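## Task

In cabinet AV24, unplug the LC fibre jumper from switch port 29 (fifth of the six fibre ports counting from the left, seen from the robot's side) completely, then insert it again into that same port until it latches. Do not unlatch or remove any other plug, and do not press, squeeze or tug hard on any other plug. Never force a plug in, out or sideways in its port. Do not kink or crush any jumper cord, do not yank its far end, and leave no sharp bend. The jumper must not end up wrapped around or snagged on other cords.

## Robot and tools

Robot: two arms, left_arm (on the robot's +y side) and right_arm (-y side), each with a parallel two-finger gripper. Bases sit near (-0.018, +/-0.277, 1.015) m. The fingers point along the gripper's +z and close along its y axis. end_effector_position is the midpoint between the pads, about 1 cm short of the fingertips.

Scene frame: origin on the floor under the robot's foot, +x forward, +z up, +y to the robot's left. Results give each gripper's end_effector_position (m) and end_effector_quat_wxyz in this frame; expect errors of a few cm, larger at long reach. The rack may be turned relative to the robot.

execute_actions(actions, cameras): actions is a list of actions. Each action is a table of up to 15 rows, one row per 1/30 s step. If fewer rows are given, the last row is held to fill 15 steps, so each action lasts 0.5 s. Every row holds 14 numbers in [-1, 1]: left dx, dy, dz, rx, ry, rz, opening, then the same seven for the right arm. The six pose numbers are an offset, not a pose. They are measured from that arm's Hand target at the start of the action, along the Hand target's own axes. Every row counts from that same start, not from the row before. Scale: 1.0 = 0.6 m of translation or 180 degrees of rotation. rx, ry, rz form a single rotation vector. Opening is absolute: +1 = fully open (0.094 m), -1 = closed. Six zero pose numbers re-command the current Hand target. An empty actions list returns the state plus all camera images, the scene number and the task.

move(target, speed, blend, opening_speed, grip_force, blocking, cameras): moves both grippers along straight paths. target is one 14-number row in the same layout, or a list of up to 15 rows. Every row is an offset from the Hand targets at the start of the move, not from the previous row. speed is in m/s, 0.002 to 4.3, default 0.25; rotation is capped at twice that value in rad/s. blend, in m, rounds the corners between listed targets; 0 stops at each one. opening_speed is the rate of opening change per second on the -1..1 scale, 0.2 or more. grip_force is the limit per finger pad in N, 10 to 50; it persists until changed. blocking=false returns after about 0.5 s while the move continues. A move can run at most 10 s. The paths do not avoid obstacles or the other arm. Faster moves lag and stray more and hit harder. The result adds a move: line such as done, off_target, moving, held or fault. limits=paced means the command was clipped; limits=held means steps were withheld.

wait(seconds 0-10) lets time pass. stop brakes a running move. zoom_image(camera, region [x0,y0,x1,y1] in pixels, up to 504x504) magnifies the latest image from cam_head_left, cam_head_right, cam_left_wrist or cam_right_wrist. read_manual gives only licence texts. finished_scene(scene) ends the scene permanently; call it only once the plug is latched back in.

Controller behaviour: commanded orientation is clipped to within 40 degrees of the measured one. The gripper often comes to rest a few cm short of its target because of friction and weight, which does not by itself mean contact. Sending the next command, even all zeros, asks for the target again; if a gap remains, command it as an offset. An arm that is blocked keeps pushing until you command it back past its current gripper position. Hand target in a result is the reference for the next offsets. Tool commands shows the current opening commands. Sending 0 as an opening is a real command, so resend the current opening to leave a gripper as it is.

Gripping: grip_measured uses the opening scale and reads up to about 2.5 mm wide when empty. Pad force rises about 1 N per 0.001 below first contact, then jumps to the force limit near 20 N. For small plugs, lower grip_force and close slowly. grip_effort_nm is motor effort, negative when closing; it is not pad force. To release, command an opening well above grip_measured.

Joint torques and velocities are reported per arm. A MOTOR HOT line appears around 85 C; at 100 C that arm goes limp for 30-60 s. Avoid long holds, arms stretched out, or pushing against something that cannot be reached.

Cameras: two fixed head cameras (504x504) and two fisheye wrist cameras (672x504); calibrations are supplied. Use them to locate the correct cabinet and switch and to count the fibre ports from the left, as seen from the robot.

Avoid: bumping the rack or other fixed objects hard; collisions or squeezes between the arms, including one gripper closing on the other's fingers; dropping the plug; forcing it at an angle; disturbing neighbouring plugs or their latches; kinking, crushing or tangling cords. Knocking anything out of the work area fails the scene. Steering a path close to an arm's own base can flip its shoulder, so route around the base. Keep motions smooth and slow near the ports.

Each tool is called after "Emit:" as name(argument=value, ...), one argument or row to a line, values as JSON.

## Session

Emit:
execute_actions(
  actions=[],
)

Scene clock: 0.00 s.
left_arm: end_effector_position=(+0.4389, +0.2614, +0.9059) grip_measured=+1.000 grip_effort_nm=n/a end_effector_quat_wxyz=(+0.031, +0.301, +0.952, +0.047) | right_arm: end_effector_position=(+0.5444, -0.4078, +1.0701) grip_measured=+1.000 grip_effort_nm=n/a end_effector_quat_wxyz=(+0.264, +0.621, +0.712, -0.193)
Joint positions: left_arm=[0.436 1.652 0.876 -0.487 -0.517 0.523 0.094] | right_arm=[-0.446 1.549 1.238 -0.898 1.095 1.454 0.094]
Joint velocities: within noise
Joint torques (N m): no reading
Heat: left arm: hottest wrist pitch 33 °C; right arm: hottest waist 34 °C.
Hand target: left_arm +0.4474, +0.2615, +0.9104; +0.039, +0.297, +0.953, +0.048 | right_arm +0.5510, -0.4097, +1.0747; +0.268, +0.626, +0.708, -0.189
Tool commands: left_gripper/opening=+1.0 right_gripper/opening=+1.0

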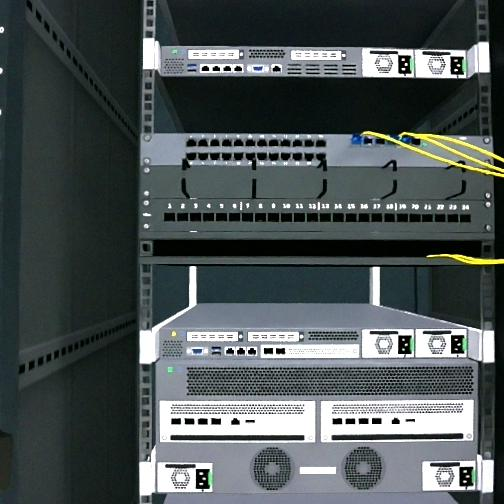

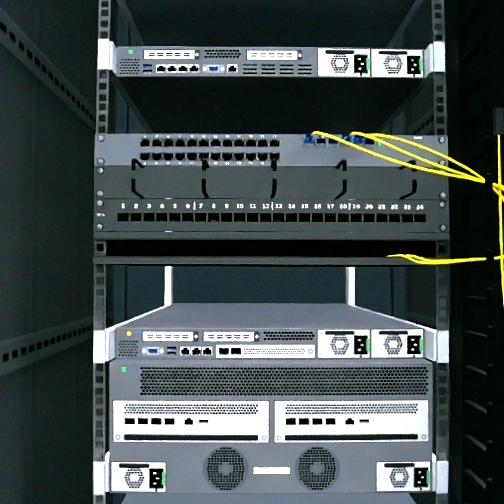

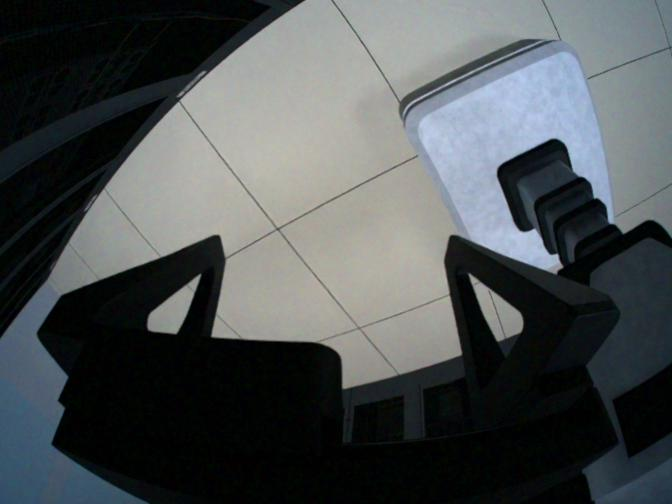

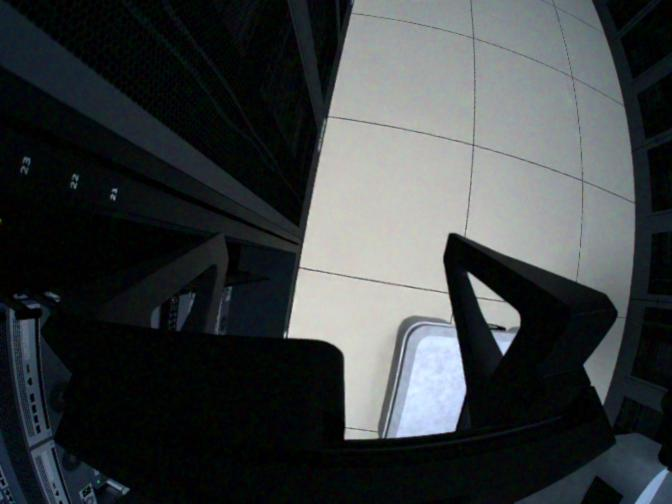

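Emit:
zoom_image(
  camera="cam_head_left",
  region=[330, 110, 504, 200],
)

Emit:
zoom_image(
  camera="cam_head_left",
  region=[345, 120, 435, 160],
)

Emit:
zoom_image(
  camera="cam_head_right",
  region=[295, 120, 385, 160],
)

Emit:
zoom_image(
  camera="cam_head_right",
  region=[290, 110, 504, 290],
)

Emit:
zoom_image(
  camera="cam_head_left",
  region=[100, 0, 504, 270],
)

Scaled by 2.897 from the camera's 504x504 image, which has a finer 720x720 frame.

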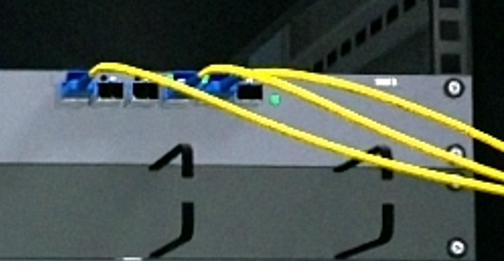

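Scaled by 5.600 from the camera's 504x504 image, which has a finer 720x720 frame.

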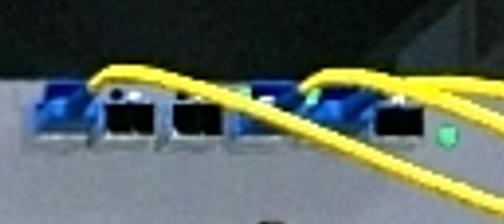

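Scaled by 5.600 from the camera's 504x504 image, which has a finer 720x720 frame.

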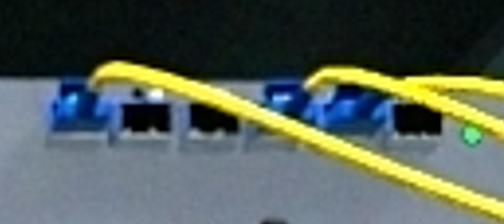

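Scaled by 2.355 from the camera's 504x504 image, which has a finer 720x720 frame.

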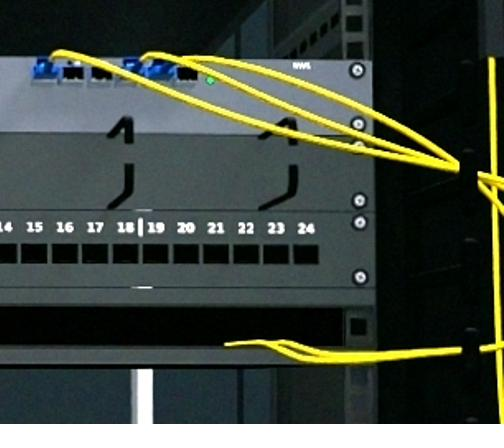

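Scaled by 1.248 from the camera's 504x504 image, which has a finer 720x720 frame.

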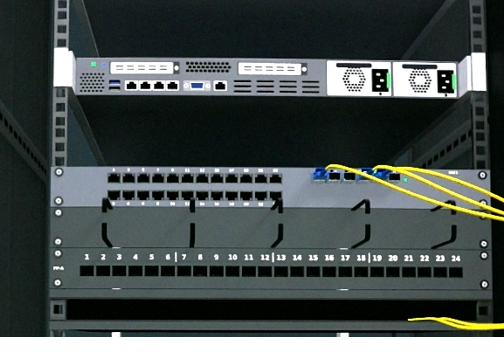

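Emit:
move(
  target=[0,0,0,0,0,0,1,0.053,0.09,-0.491,-0.444,0.133,0.191,1],
  cameras=["all"],
)

Scene clock: 54.00 s.
left_arm: end_effector_position=(+0.4389, +0.2614, +0.9059) grip_measured=+1.000 grip_effort_nm=0.02 end_effector_quat_wxyz=(+0.031, +0.301, +0.952, +0.047) | right_arm: end_effector_position=(+0.5615, -0.2051, +1.2937) grip_measured=+1.000 grip_effort_nm=-0.02 end_effector_quat_wxyz=(+0.499, +0.504, +0.497, +0.500)
Joint positions: left_arm=[0.436 1.652 0.876 -0.487 -0.517 0.523 0.094] | right_arm=[-0.061 1.291 0.716 0.885 0.484 1.026 0.094]
Joint torques (N m): left_arm=[-4.42 -13.68 4.82 0.62 -0.11 -0.05] | right_arm=[5.07 -7.18 6.15 2.48 -0.54 -0.05]
Heat: left arm: hottest elbow 34 °C; right arm: hottest elbow 37 °C.
Hand target: left_arm +0.4474, +0.2615, +0.9104; +0.039, +0.297, +0.953, +0.048 | right_arm +0.5601, -0.1992, +1.2899; +0.500, +0.500, +0.500, +0.501
Off the commanded pose: left_arm 0.010 m, 1 deg | right_arm 0.007 m, 1 deg.
move: done
camera_calibration:
cam_right_wrist: T_world_to_cam=[[0.0168741, -0.00516008, -0.999844, 1.28333], [-0.616469, 0.787246, -0.0144669, 0.52536], [0.787198, 0.616617, 0.0101031, -0.202445], [0, 0, 0, 1]] pos_world=[0.461577, -0.282135, 1.29277]

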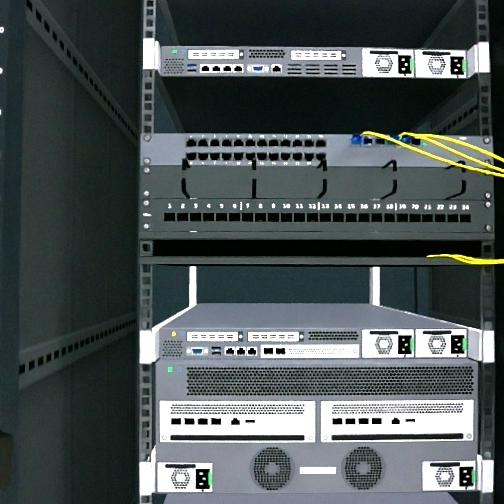

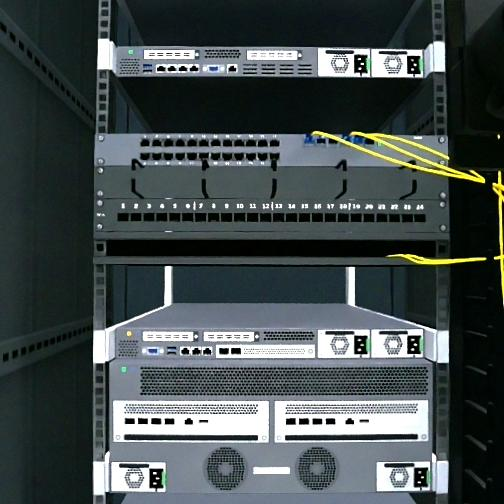

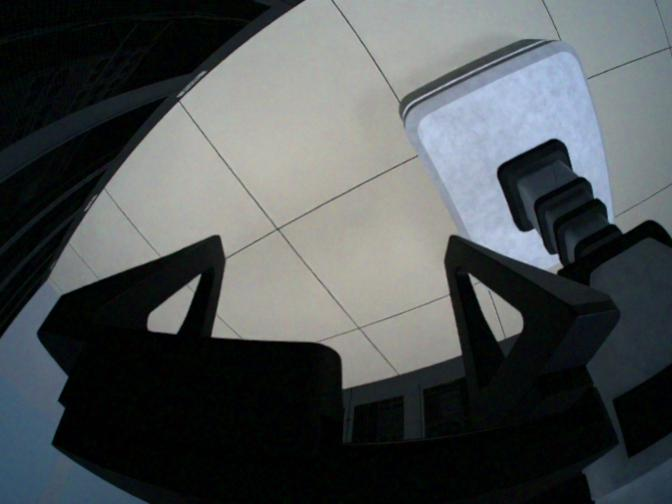

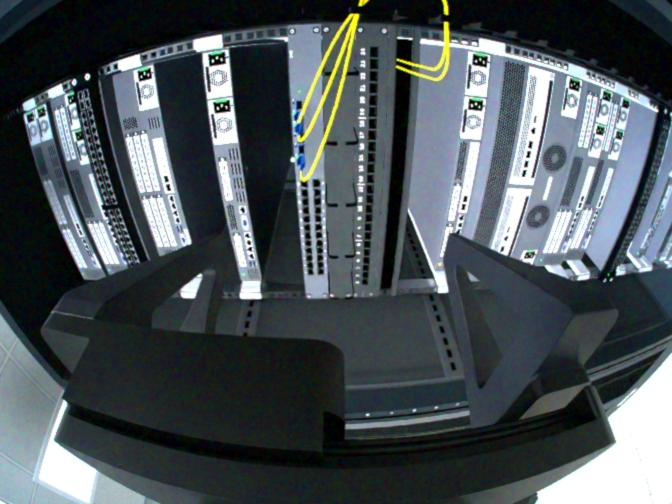

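Emit:
zoom_image(
  camera="cam_right_wrist",
  region=[260, 70, 400, 200],
)

Emit:
zoom_image(
  camera="cam_right_wrist",
  region=[260, 0, 480, 200],
)

Emit:
zoom_image(
  camera="cam_right_wrist",
  region=[285, 90, 325, 190],
)

Scaled by 3.600 from the camera's 672x504 image, which has a finer 960x720 frame.

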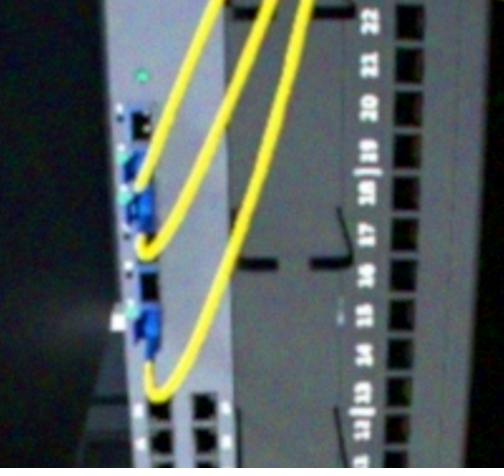

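Scaled by 2.291 from the camera's 672x504 image, which has a finer 960x720 frame.

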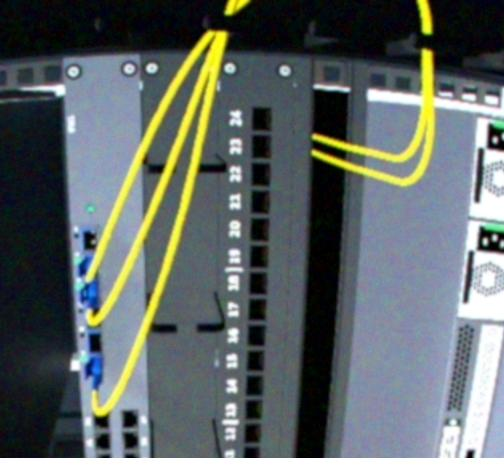

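Scaled by 5.040 from the camera's 672x504 image, which has a finer 960x720 frame.

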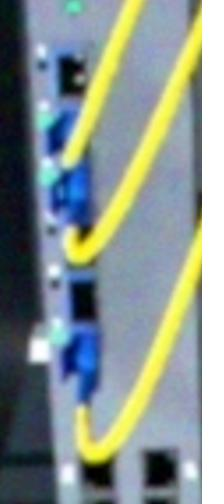

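Emit:
move(
  target=[0,0,0,0,0,0,1,0.05,0.117,0.2,0,0,0,1],
  cameras=["cam_right_wrist","cam_head_left"],
)

Emit:
zoom_image(
  camera="cam_right_wrist",
  region=[240, 60, 440, 230],
)

Scene clock: 93.50 s.
left_arm: end_effector_position=(+0.4389, +0.2614, +0.9059) grip_measured=+1.000 grip_effort_nm=0.02 end_effector_quat_wxyz=(+0.031, +0.301, +0.952, +0.047) | right_arm: end_effector_position=(+0.6699, -0.1747, +1.3516) grip_measured=+1.000 grip_effort_nm=-0.02 end_effector_quat_wxyz=(+0.498, +0.503, +0.501, +0.498)
Joint positions: left_arm=[0.436 1.652 0.876 -0.487 -0.517 0.523 0.094] | right_arm=[-0.061 1.473 1.104 0.672 0.483 1.024 0.094]
Joint torques (N m): left_arm=[-5.25 -13.51 4.9 0.46 -0.14 -0.01] | right_arm=[6.53 -10.46 10.36 1.33 -0.53 -0.04]
Heat: left arm: hottest elbow 34 °C; right arm: hottest elbow 37 °C.
Hand target: left_arm +0.4474, +0.2615, +0.9104; +0.039, +0.297, +0.953, +0.048 | right_arm +0.6800, -0.1694, +1.3603; +0.500, +0.500, +0.499, +0.501
Off the commanded pose: left_arm 0.010 m, 1 deg | right_arm 0.014 m, 1 deg.
move: off_target (right_arm)
camera_calibration:
cam_right_wrist: T_world_to_cam=[[0.0117311, -0.0100528, -0.999881, 1.34219], [-0.620144, 0.784342, -0.0151616, 0.572049], [0.7844, 0.620248, 0.00296699, -0.294967], [0, 0, 0, 1]] pos_world=[0.57038, -0.252237, 1.35158]
Images, in order (width x height): cam_head_left 504x504, cam_right_wrist 672x504.

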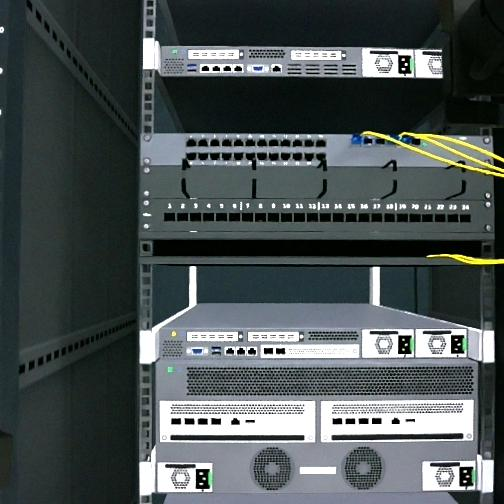

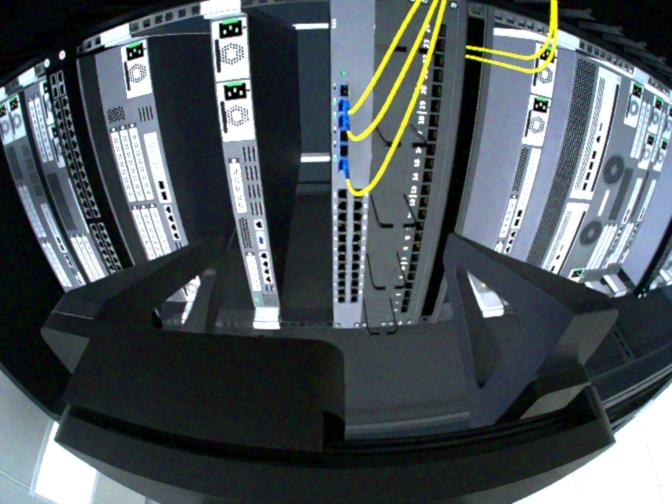

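Scaled by 2.520 from the camera's 672x504 image, which has a finer 960x720 frame.

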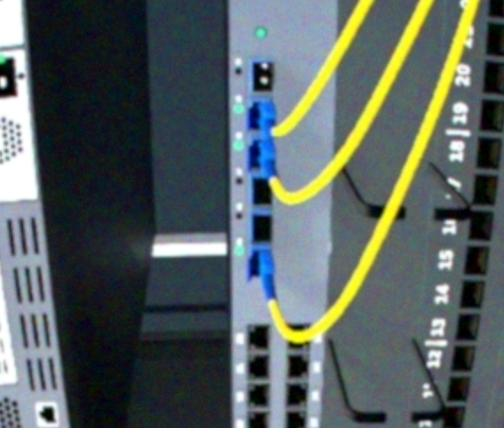

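Emit:
move(
  target=[0,0,0,0,0,0,1,0.033,0.1,0.15,0,0,0,1],
  cameras=["cam_right_wrist","cam_head_right"],
)

Emit:
zoom_image(
  camera="cam_right_wrist",
  region=[290, 60, 490, 230],
)

Emit:
zoom_image(
  camera="cam_right_wrist",
  region=[350, 80, 420, 150],
)

Scene clock: 107.77 s.
left_arm: end_effector_position=(+0.4389, +0.2614, +0.9059) grip_measured=+1.000 grip_effort_nm=0.02 end_effector_quat_wxyz=(+0.031, +0.301, +0.952, +0.047) | right_arm: end_effector_position=(+0.7608, -0.1559, +1.4105) grip_measured=+1.000 grip_effort_nm=-0.02 end_effector_quat_wxyz=(+0.498, +0.503, +0.502, +0.498)
Joint positions: left_arm=[0.436 1.652 0.876 -0.487 -0.517 0.523 0.094] | right_arm=[-0.061 1.641 1.49 0.451 0.483 1.023 0.094]
Joint torques (N m): left_arm=[-4.78 -13.04 4.85 0.62 -0.12 -0.07] | right_arm=[8.53 -13.68 11.02 1.43 -0.44 -0.07]
Heat: left arm: hottest elbow 34 °C; right arm: hottest elbow 39 °C.
Hand target: left_arm +0.4474, +0.2615, +0.9104; +0.039, +0.297, +0.953, +0.048 | right_arm +0.7700, -0.1497, +1.4203; +0.500, +0.500, +0.500, +0.501
Off the commanded pose: left_arm 0.010 m, 1 deg | right_arm 0.015 m, 1 deg.
move: off_target (right_arm)
camera_calibration:
cam_right_wrist: T_world_to_cam=[[0.0100255, -0.0122717, -0.999874, 1.40121], [-0.62102, 0.783635, -0.0158445, 0.615953], [0.783731, 0.621101, 0.000235351, -0.373609], [0, 0, 0, 1]] pos_world=[0.66128, -0.233438, 1.41088]
Images, in order (width x height): cam_head_right 504x504, cam_right_wrist 672x504.

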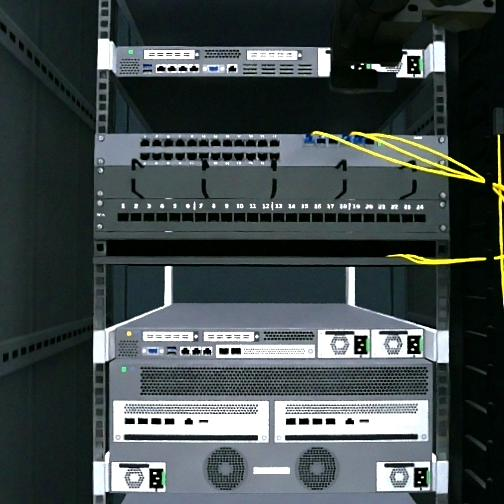

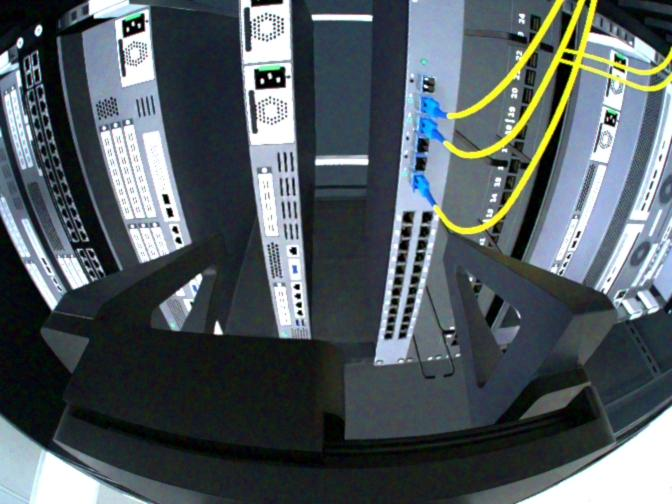

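Scaled by 2.520 from the camera's 672x504 image, which has a finer 960x720 frame.

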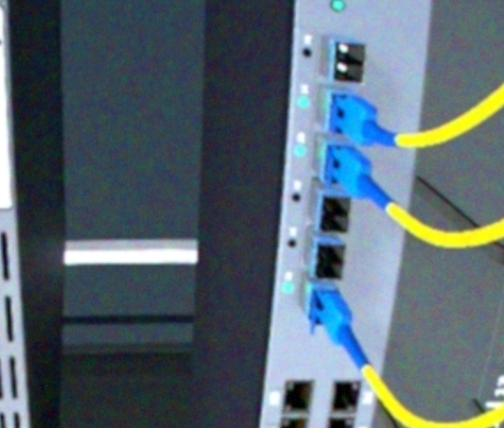

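Scaled by 7.200 from the camera's 672x504 image, which has a finer 960x720 frame.

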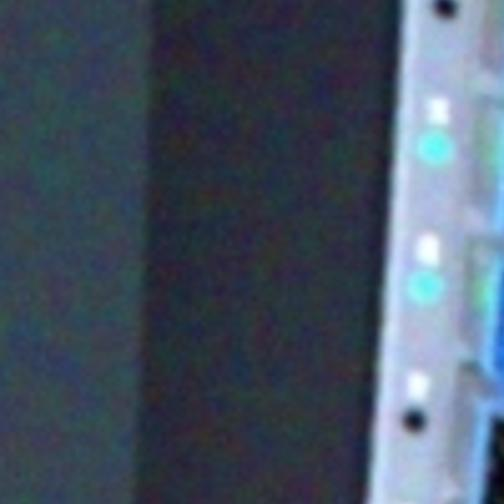

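Emit:
zoom_image(
  camera="cam_right_wrist",
  region=[405, 65, 475, 145],
)

Emit:
zoom_image(
  camera="cam_right_wrist",
  region=[390, 130, 480, 240],
)

Scaled by 6.300 from the camera's 672x504 image, which has a finer 960x720 frame.

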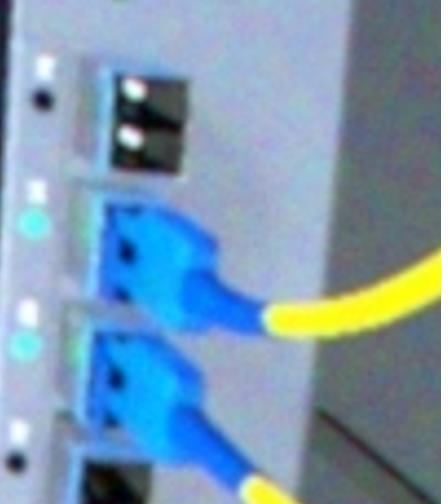

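Scaled by 4.582 from the camera's 672x504 image, which has a finer 960x720 frame.

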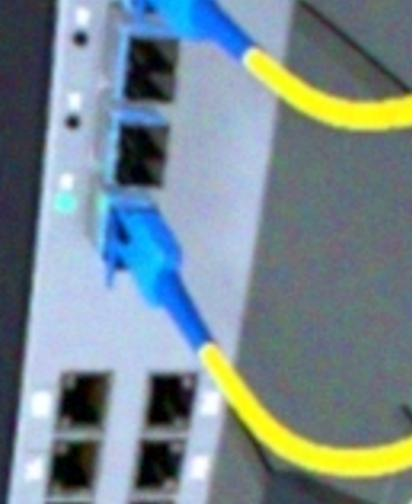

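Emit:
move(
  target=[
    [0,0,0,0,0,0,1,0,0,-0.133,0,0,0,1],
    [0,0,0,0,0,0,1,-0.045,-0.1,-0.133,0,0,0,-0.2],
    [0,0,0,0,0,0,1,-0.045,-0.1,-0.01,0,0,0,-0.2],
  ],
  cameras=["all"],
)

Emit:
zoom_image(
  camera="cam_right_wrist",
  region=[300, 30, 500, 230],
)

Emit:
zoom_image(
  camera="cam_head_left",
  region=[340, 80, 504, 220],
)

Scene clock: 177.03 s.
left_arm: end_effector_position=(+0.4389, +0.2614, +0.9059) grip_measured=+1.000 grip_effort_nm=0.02 end_effector_quat_wxyz=(+0.031, +0.301, +0.952, +0.047) | right_arm: end_effector_position=(+0.7510, -0.1736, +1.3490) grip_measured=-0.198 grip_effort_nm=-0.14 end_effector_quat_wxyz=(+0.497, +0.498, +0.510, +0.496)
Joint positions: left_arm=[0.436 1.652 0.876 -0.487 -0.517 0.523 0.094] | right_arm=[-0.132 1.627 1.345 0.561 0.408 1.036 0.038]
Joint torques (N m): left_arm=[-4.84 -13.45 5.03 0.5 -0.17 0.01] | right_arm=[7.3 -13.86 10.97 1.44 -0.51 0.05]
Heat: left arm: hottest elbow 35 °C; right arm: hottest elbow 47 °C.
Hand target: left_arm +0.4474, +0.2615, +0.9104; +0.039, +0.297, +0.953, +0.048 | right_arm +0.7640, -0.1766, +1.3604; +0.500, +0.500, +0.500, +0.501
Off the commanded pose: left_arm 0.010 m, 1 deg | right_arm 0.017 m, 1 deg.
move: off_target (right_arm); target 2's new opening was sent with right_arm's hand 0.012 m and 2 deg from that target
camera_calibration:
cam_right_wrist: T_world_to_cam=[[0.00562069, -0.0264908, -0.999633, 1.34015], [-0.6302, 0.776059, -0.0241094, 0.639542], [0.776413, 0.630104, -0.0123325, -0.33086], [0, 0, 0, 1]] pos_world=[0.652391, -0.252344, 1.351]

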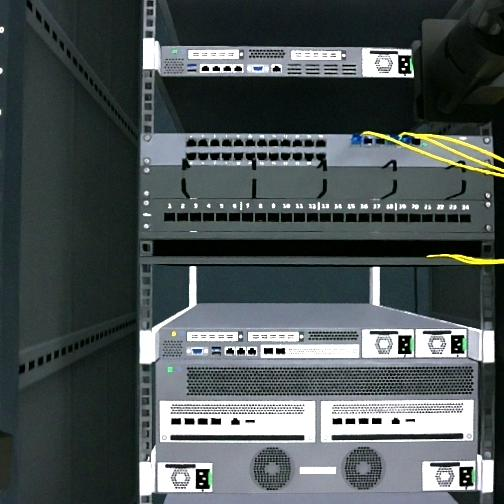

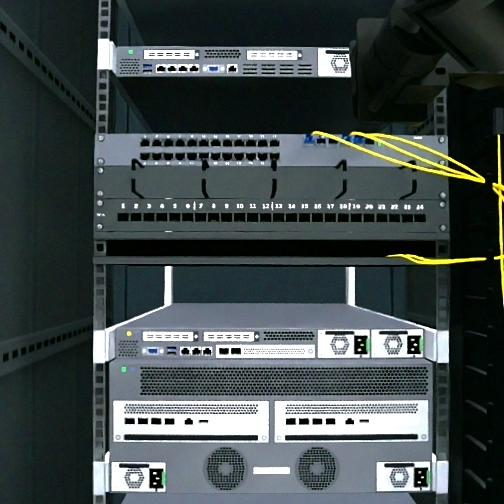

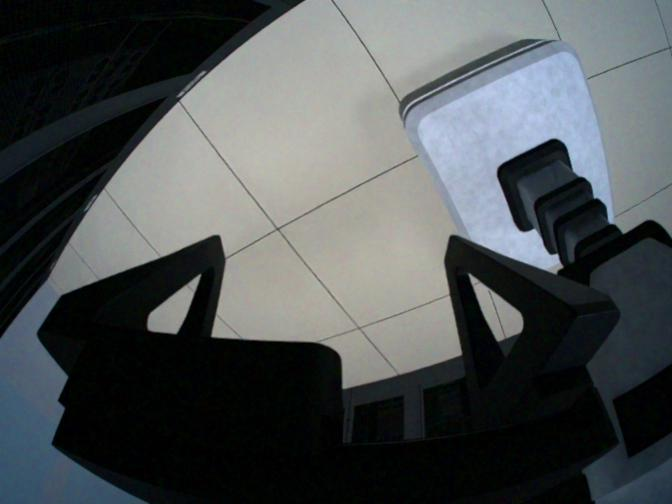

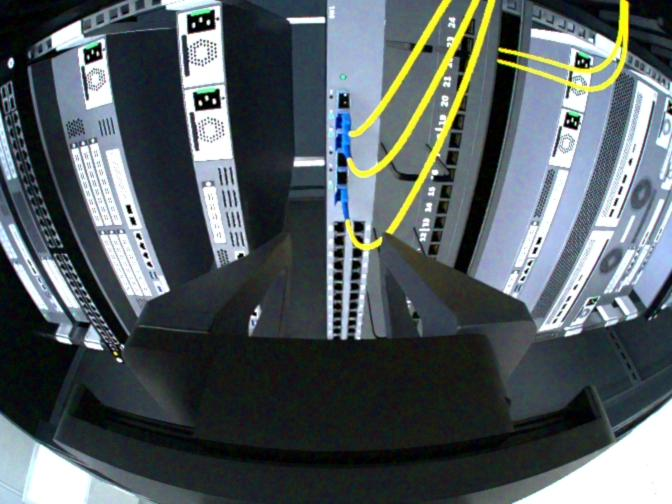

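Scaled by 2.520 from the camera's 672x504 image, which has a finer 960x720 frame.

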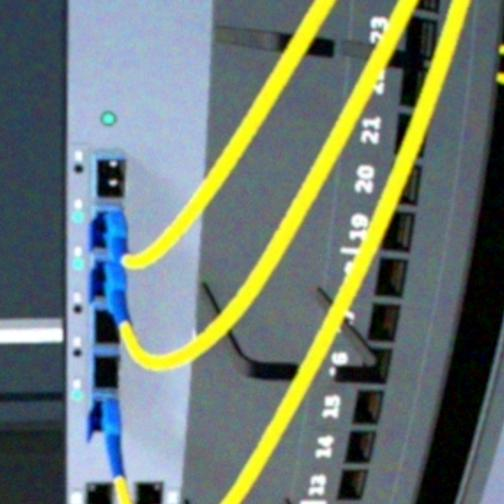

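Scaled by 3.073 from the camera's 504x504 image, which has a finer 720x720 frame.

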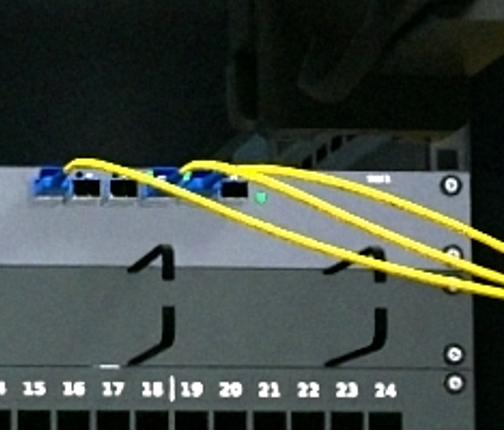

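Emit:
move(
  target=[0,0,0,0,0,0,1,-0.016,-0.005,0.14,0,0,0,-0.2],
  speed=0.1,
  cameras=["all"],
)

Emit:
zoom_image(
  camera="cam_right_wrist",
  region=[260, 30, 480, 250],
)

Emit:
zoom_image(
  camera="cam_head_left",
  region=[340, 80, 504, 220],
)

Scene clock: 188.17 s.
left_arm: end_effector_position=(+0.4389, +0.2614, +0.9059) grip_measured=+1.000 grip_effort_nm=0.02 end_effector_quat_wxyz=(+0.031, +0.301, +0.952, +0.047) | right_arm: end_effector_position=(+0.8334, -0.1806, +1.3515) grip_measured=-0.198 grip_effort_nm=-0.14 end_effector_quat_wxyz=(+0.496, +0.497, +0.508, +0.499)
Joint positions: left_arm=[0.436 1.652 0.876 -0.487 -0.517 0.523 0.094] | right_arm=[-0.193 1.789 1.632 0.433 0.344 1.057 0.038]
Joint torques (N m): left_arm=[-5.19 -13.63 4.92 0.65 -0.19 -0.02] | right_arm=[7.41 -16.03 11.64 1.59 -0.51 0.14]
Heat: left arm: hottest elbow 35 °C; right arm: hottest elbow 47 °C.
Hand target: left_arm +0.4474, +0.2615, +0.9104; +0.039, +0.297, +0.953, +0.048 | right_arm +0.8480, -0.1860, +1.3572; +0.500, +0.500, +0.500, +0.501
Off the commanded pose: left_arm 0.010 m, 1 deg | right_arm 0.017 m, 1 deg.
move: off_target (right_arm)
camera_calibration:
cam_right_wrist: T_world_to_cam=[[0.0100497, -0.0226005, -0.999694, 1.33902], [-0.63254, 0.77416, -0.0238605, 0.698181], [0.774463, 0.632586, -0.00651561, -0.396309], [0, 0, 0, 1]] pos_world=[0.735097, -0.259542, 1.35269]

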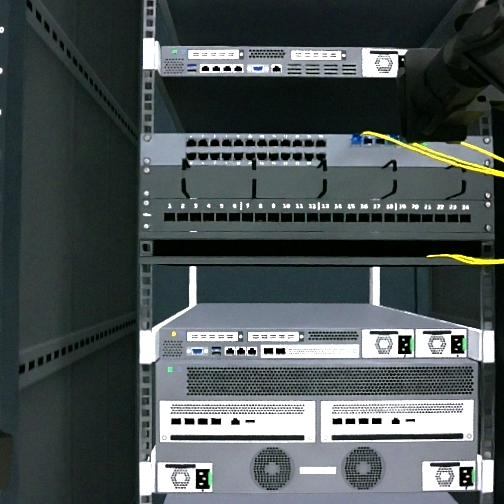

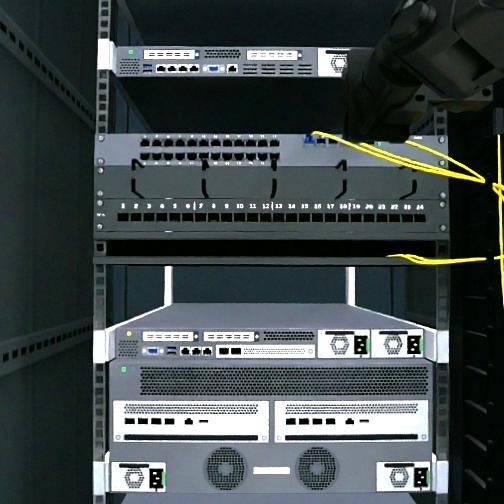

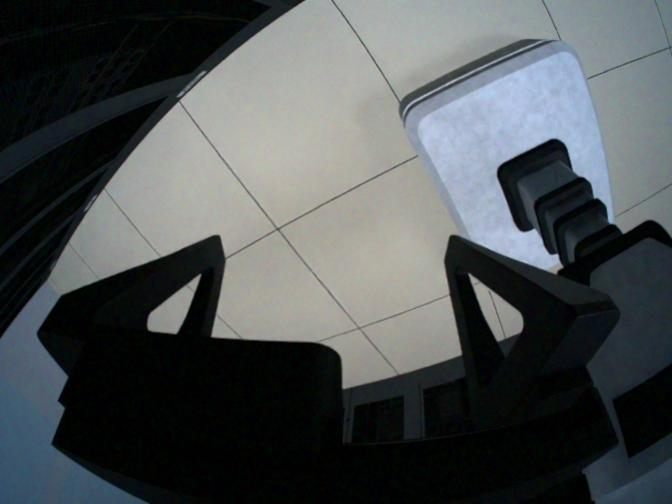

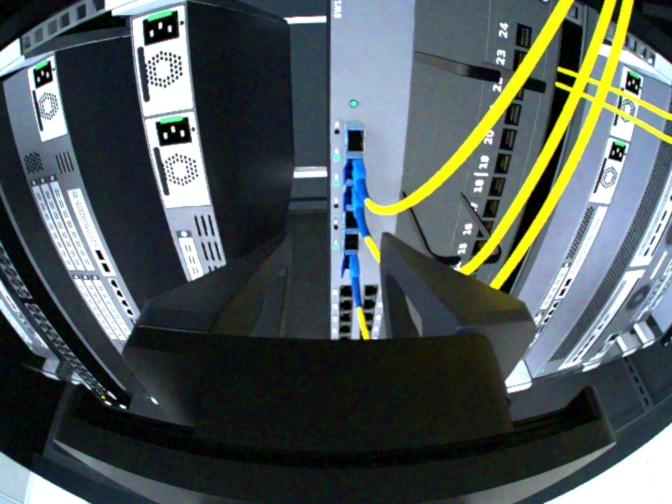

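Scaled by 2.291 from the camera's 672x504 image, which has a finer 960x720 frame.

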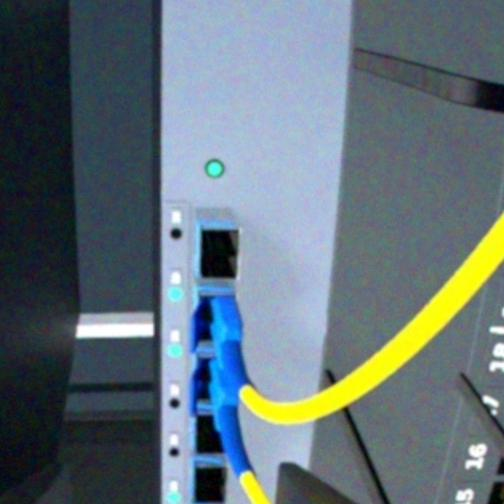

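Scaled by 3.073 from the camera's 504x504 image, which has a finer 720x720 frame.

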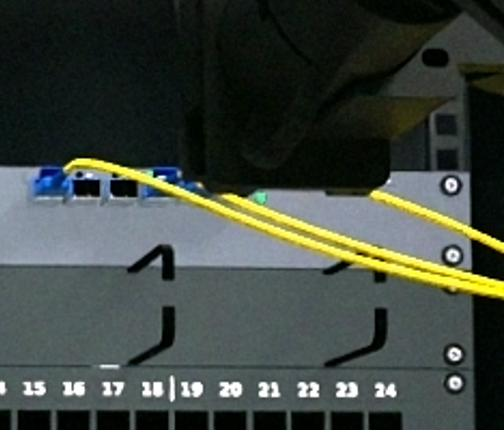

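Emit:
move(
  target=[0,0,0,0,0,0,1,-0.009,-0.0125,0.042,0,0.067,0,-0.2],
  speed=0.08,
  cameras=["all"],
)

Emit:
zoom_image(
  camera="cam_right_wrist",
  region=[260, 80, 460, 280],
)

Emit:
zoom_image(
  camera="cam_head_left",
  region=[340, 80, 504, 220],
)

Scene clock: 221.10 s.
left_arm: end_effector_position=(+0.4389, +0.2614, +0.9059) grip_measured=+1.000 grip_effort_nm=0.02 end_effector_quat_wxyz=(+0.031, +0.301, +0.952, +0.047) | right_arm: end_effector_position=(+0.8582, -0.1863, +1.3470) grip_measured=-0.198 grip_effort_nm=-0.14 end_effector_quat_wxyz=(+0.441, +0.441, +0.556, +0.549)
Joint positions: left_arm=[0.436 1.652 0.876 -0.487 -0.517 0.523 0.094] | right_arm=[-0.267 1.805 1.723 0.256 0.086 1.096 0.038]
Joint torques (N m): left_arm=[-4.84 -13.51 5.05 0.55 -0.14 -0.02] | right_arm=[7.77 -16.73 11.81 1.57 -0.5 0.07]
Heat: left arm: hottest elbow 35 °C; right arm: hottest elbow 48 °C.
Hand target: left_arm +0.4474, +0.2615, +0.9104; +0.039, +0.297, +0.953, +0.048 | right_arm +0.8732, -0.1916, +1.3499; +0.444, +0.445, +0.549, +0.550
Off the commanded pose: left_arm 0.010 m, 1 deg | right_arm 0.016 m, 1 deg.
move: off_target (right_arm)
camera_calibration:
cam_right_wrist: T_world_to_cam=[[0.0166452, -0.0157792, -0.999737, 1.32979], [-0.779167, 0.6264, -0.0228595, 0.815228], [0.626595, 0.779342, -0.00186805, -0.263916], [0, 0, 0, 1]] pos_world=[0.778432, -0.283995, 1.34759]

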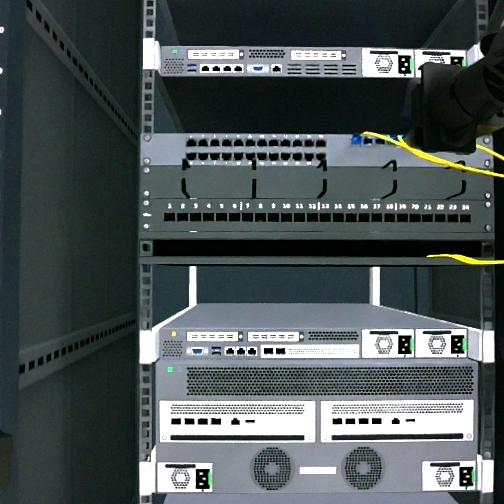

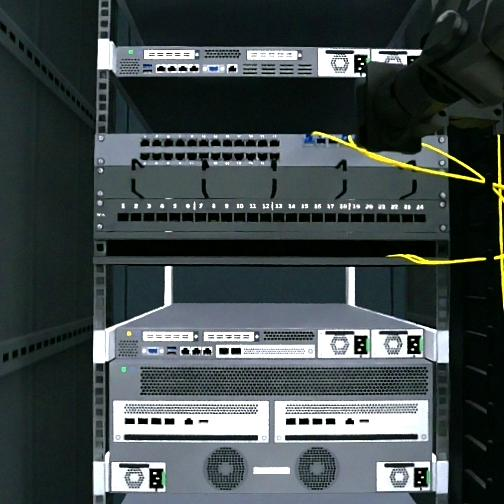

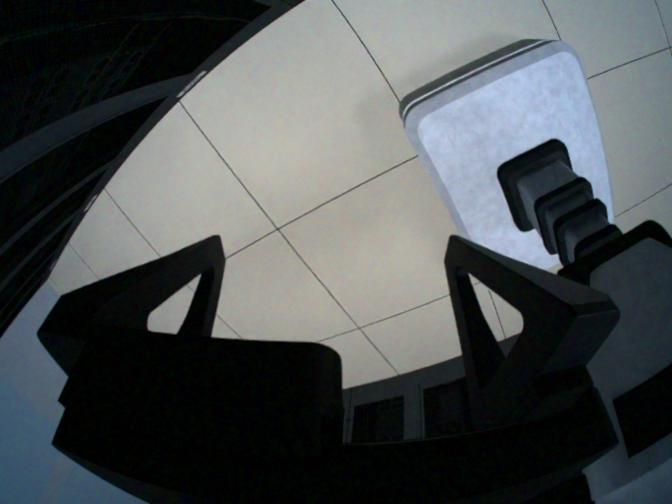

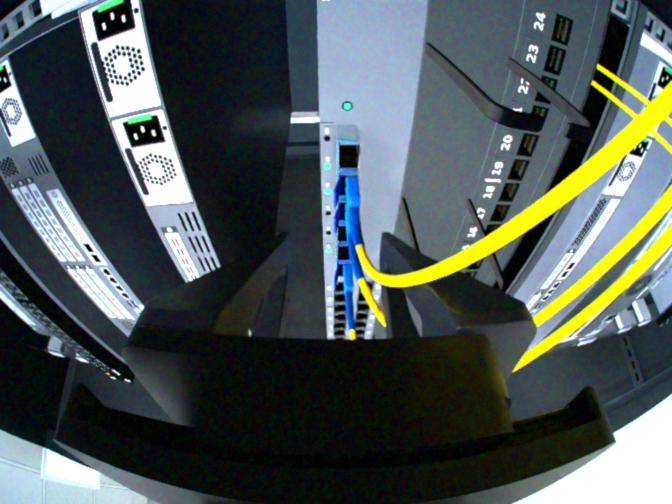

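Scaled by 2.520 from the camera's 672x504 image, which has a finer 960x720 frame.

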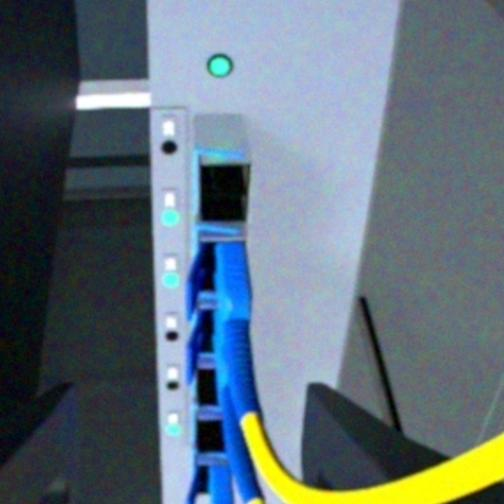

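Scaled by 3.073 from the camera's 504x504 image, which has a finer 720x720 frame.

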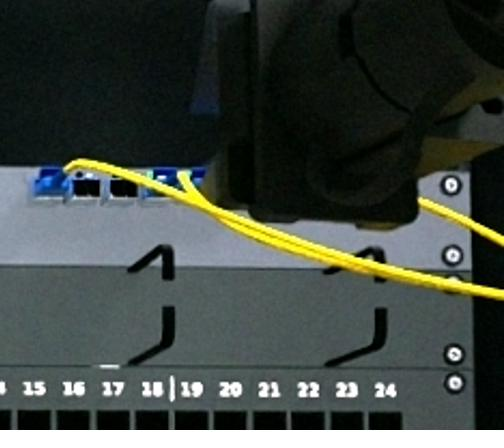

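Emit:
move(
  target=[0,0,0,0,0,0,1,-0.0063,-0.0075,0.0293,0,0,0,-0.2],
  speed=0.05,
  cameras=["cam_right_wrist","cam_head_left"],
)

Emit:
zoom_image(
  camera="cam_right_wrist",
  region=[260, 100, 440, 280],
)

Emit:
zoom_image(
  camera="cam_head_left",
  region=[340, 80, 504, 220],
)

Scene clock: 235.97 s.
left_arm: end_effector_position=(+0.4389, +0.2614, +0.9059) grip_measured=+1.000 grip_effort_nm=0.02 end_effector_quat_wxyz=(+0.031, +0.301, +0.952, +0.047) | right_arm: end_effector_position=(+0.8764, -0.1840, +1.3410) grip_measured=-0.198 grip_effort_nm=-0.15 end_effector_quat_wxyz=(+0.440, +0.441, +0.557, +0.549)
Joint positions: left_arm=[0.436 1.652 0.876 -0.487 -0.517 0.523 0.094] | right_arm=[-0.276 1.855 1.794 0.231 0.076 1.098 0.038]
Joint torques (N m): left_arm=[-4.25 -13.8 4.94 0.46 -0.13 -0.03] | right_arm=[8.94 -17.85 11.9 1.65 -0.49 0.06]
Heat: left arm: hottest elbow 35 °C; right arm: hottest elbow 53 °C.
Hand target: left_arm +0.4474, +0.2615, +0.9104; +0.039, +0.297, +0.953, +0.048 | right_arm +0.8912, -0.1915, +1.3452; +0.444, +0.445, +0.549, +0.550
Off the commanded pose: left_arm 0.010 m, 1 deg | right_arm 0.017 m, 1 deg.
move: off_target (right_arm)
camera_calibration:
cam_right_wrist: T_world_to_cam=[[0.0138916, -0.0163529, -0.99977, 1.3258], [-0.780774, 0.624459, -0.0210627, 0.82644], [0.62466, 0.780887, -0.00409317, -0.27213], [0, 0, 0, 1]] pos_world=[0.796834, -0.281894, 1.34179]
Images, in order (width x height): cam_head_left 504x504, cam_right_wrist 672x504.

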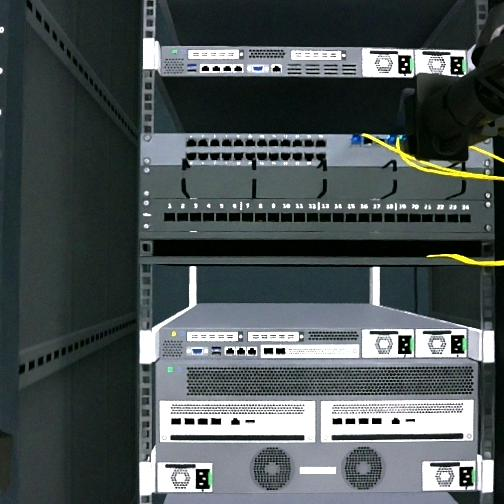

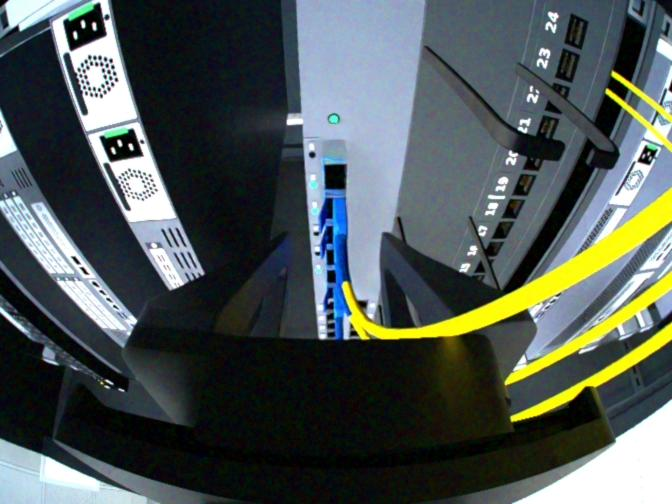

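Scaled by 2.800 from the camera's 672x504 image, which has a finer 960x720 frame.

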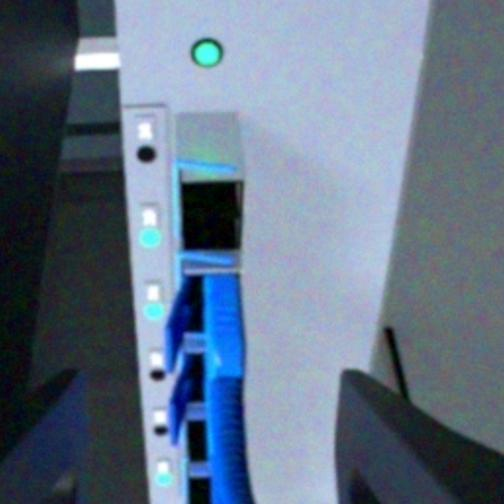

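Scaled by 3.073 from the camera's 504x504 image, which has a finer 720x720 frame.

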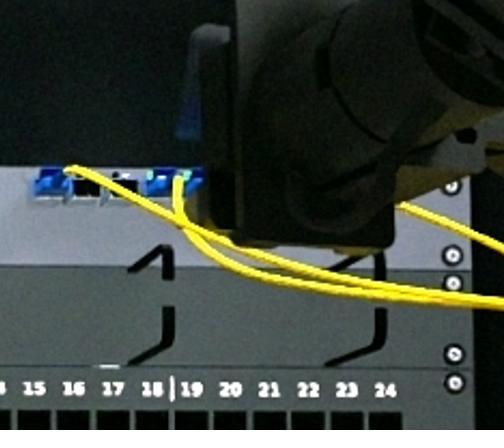

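Emit:
zoom_image(
  camera="cam_head_left",
  region=[385, 110, 435, 160],
)

Emit:
zoom_image(
  camera="cam_right_wrist",
  region=[290, 170, 400, 260],
)

Scaled by 10.080 from the camera's 504x504 image, which has a finer 720x720 frame.

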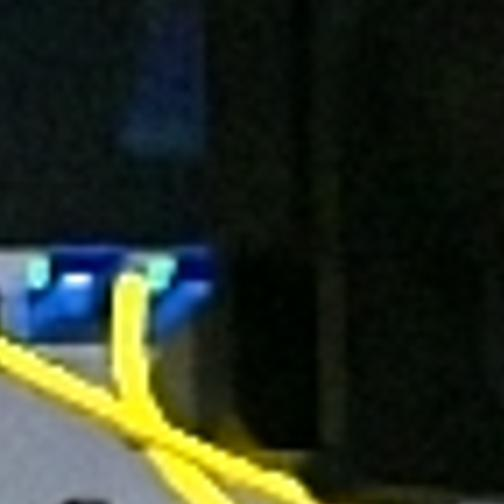

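Scaled by 4.582 from the camera's 672x504 image, which has a finer 960x720 frame.

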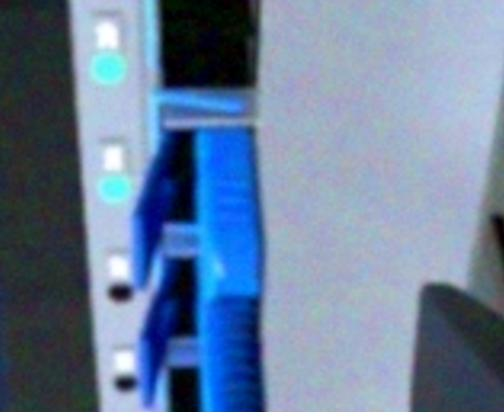

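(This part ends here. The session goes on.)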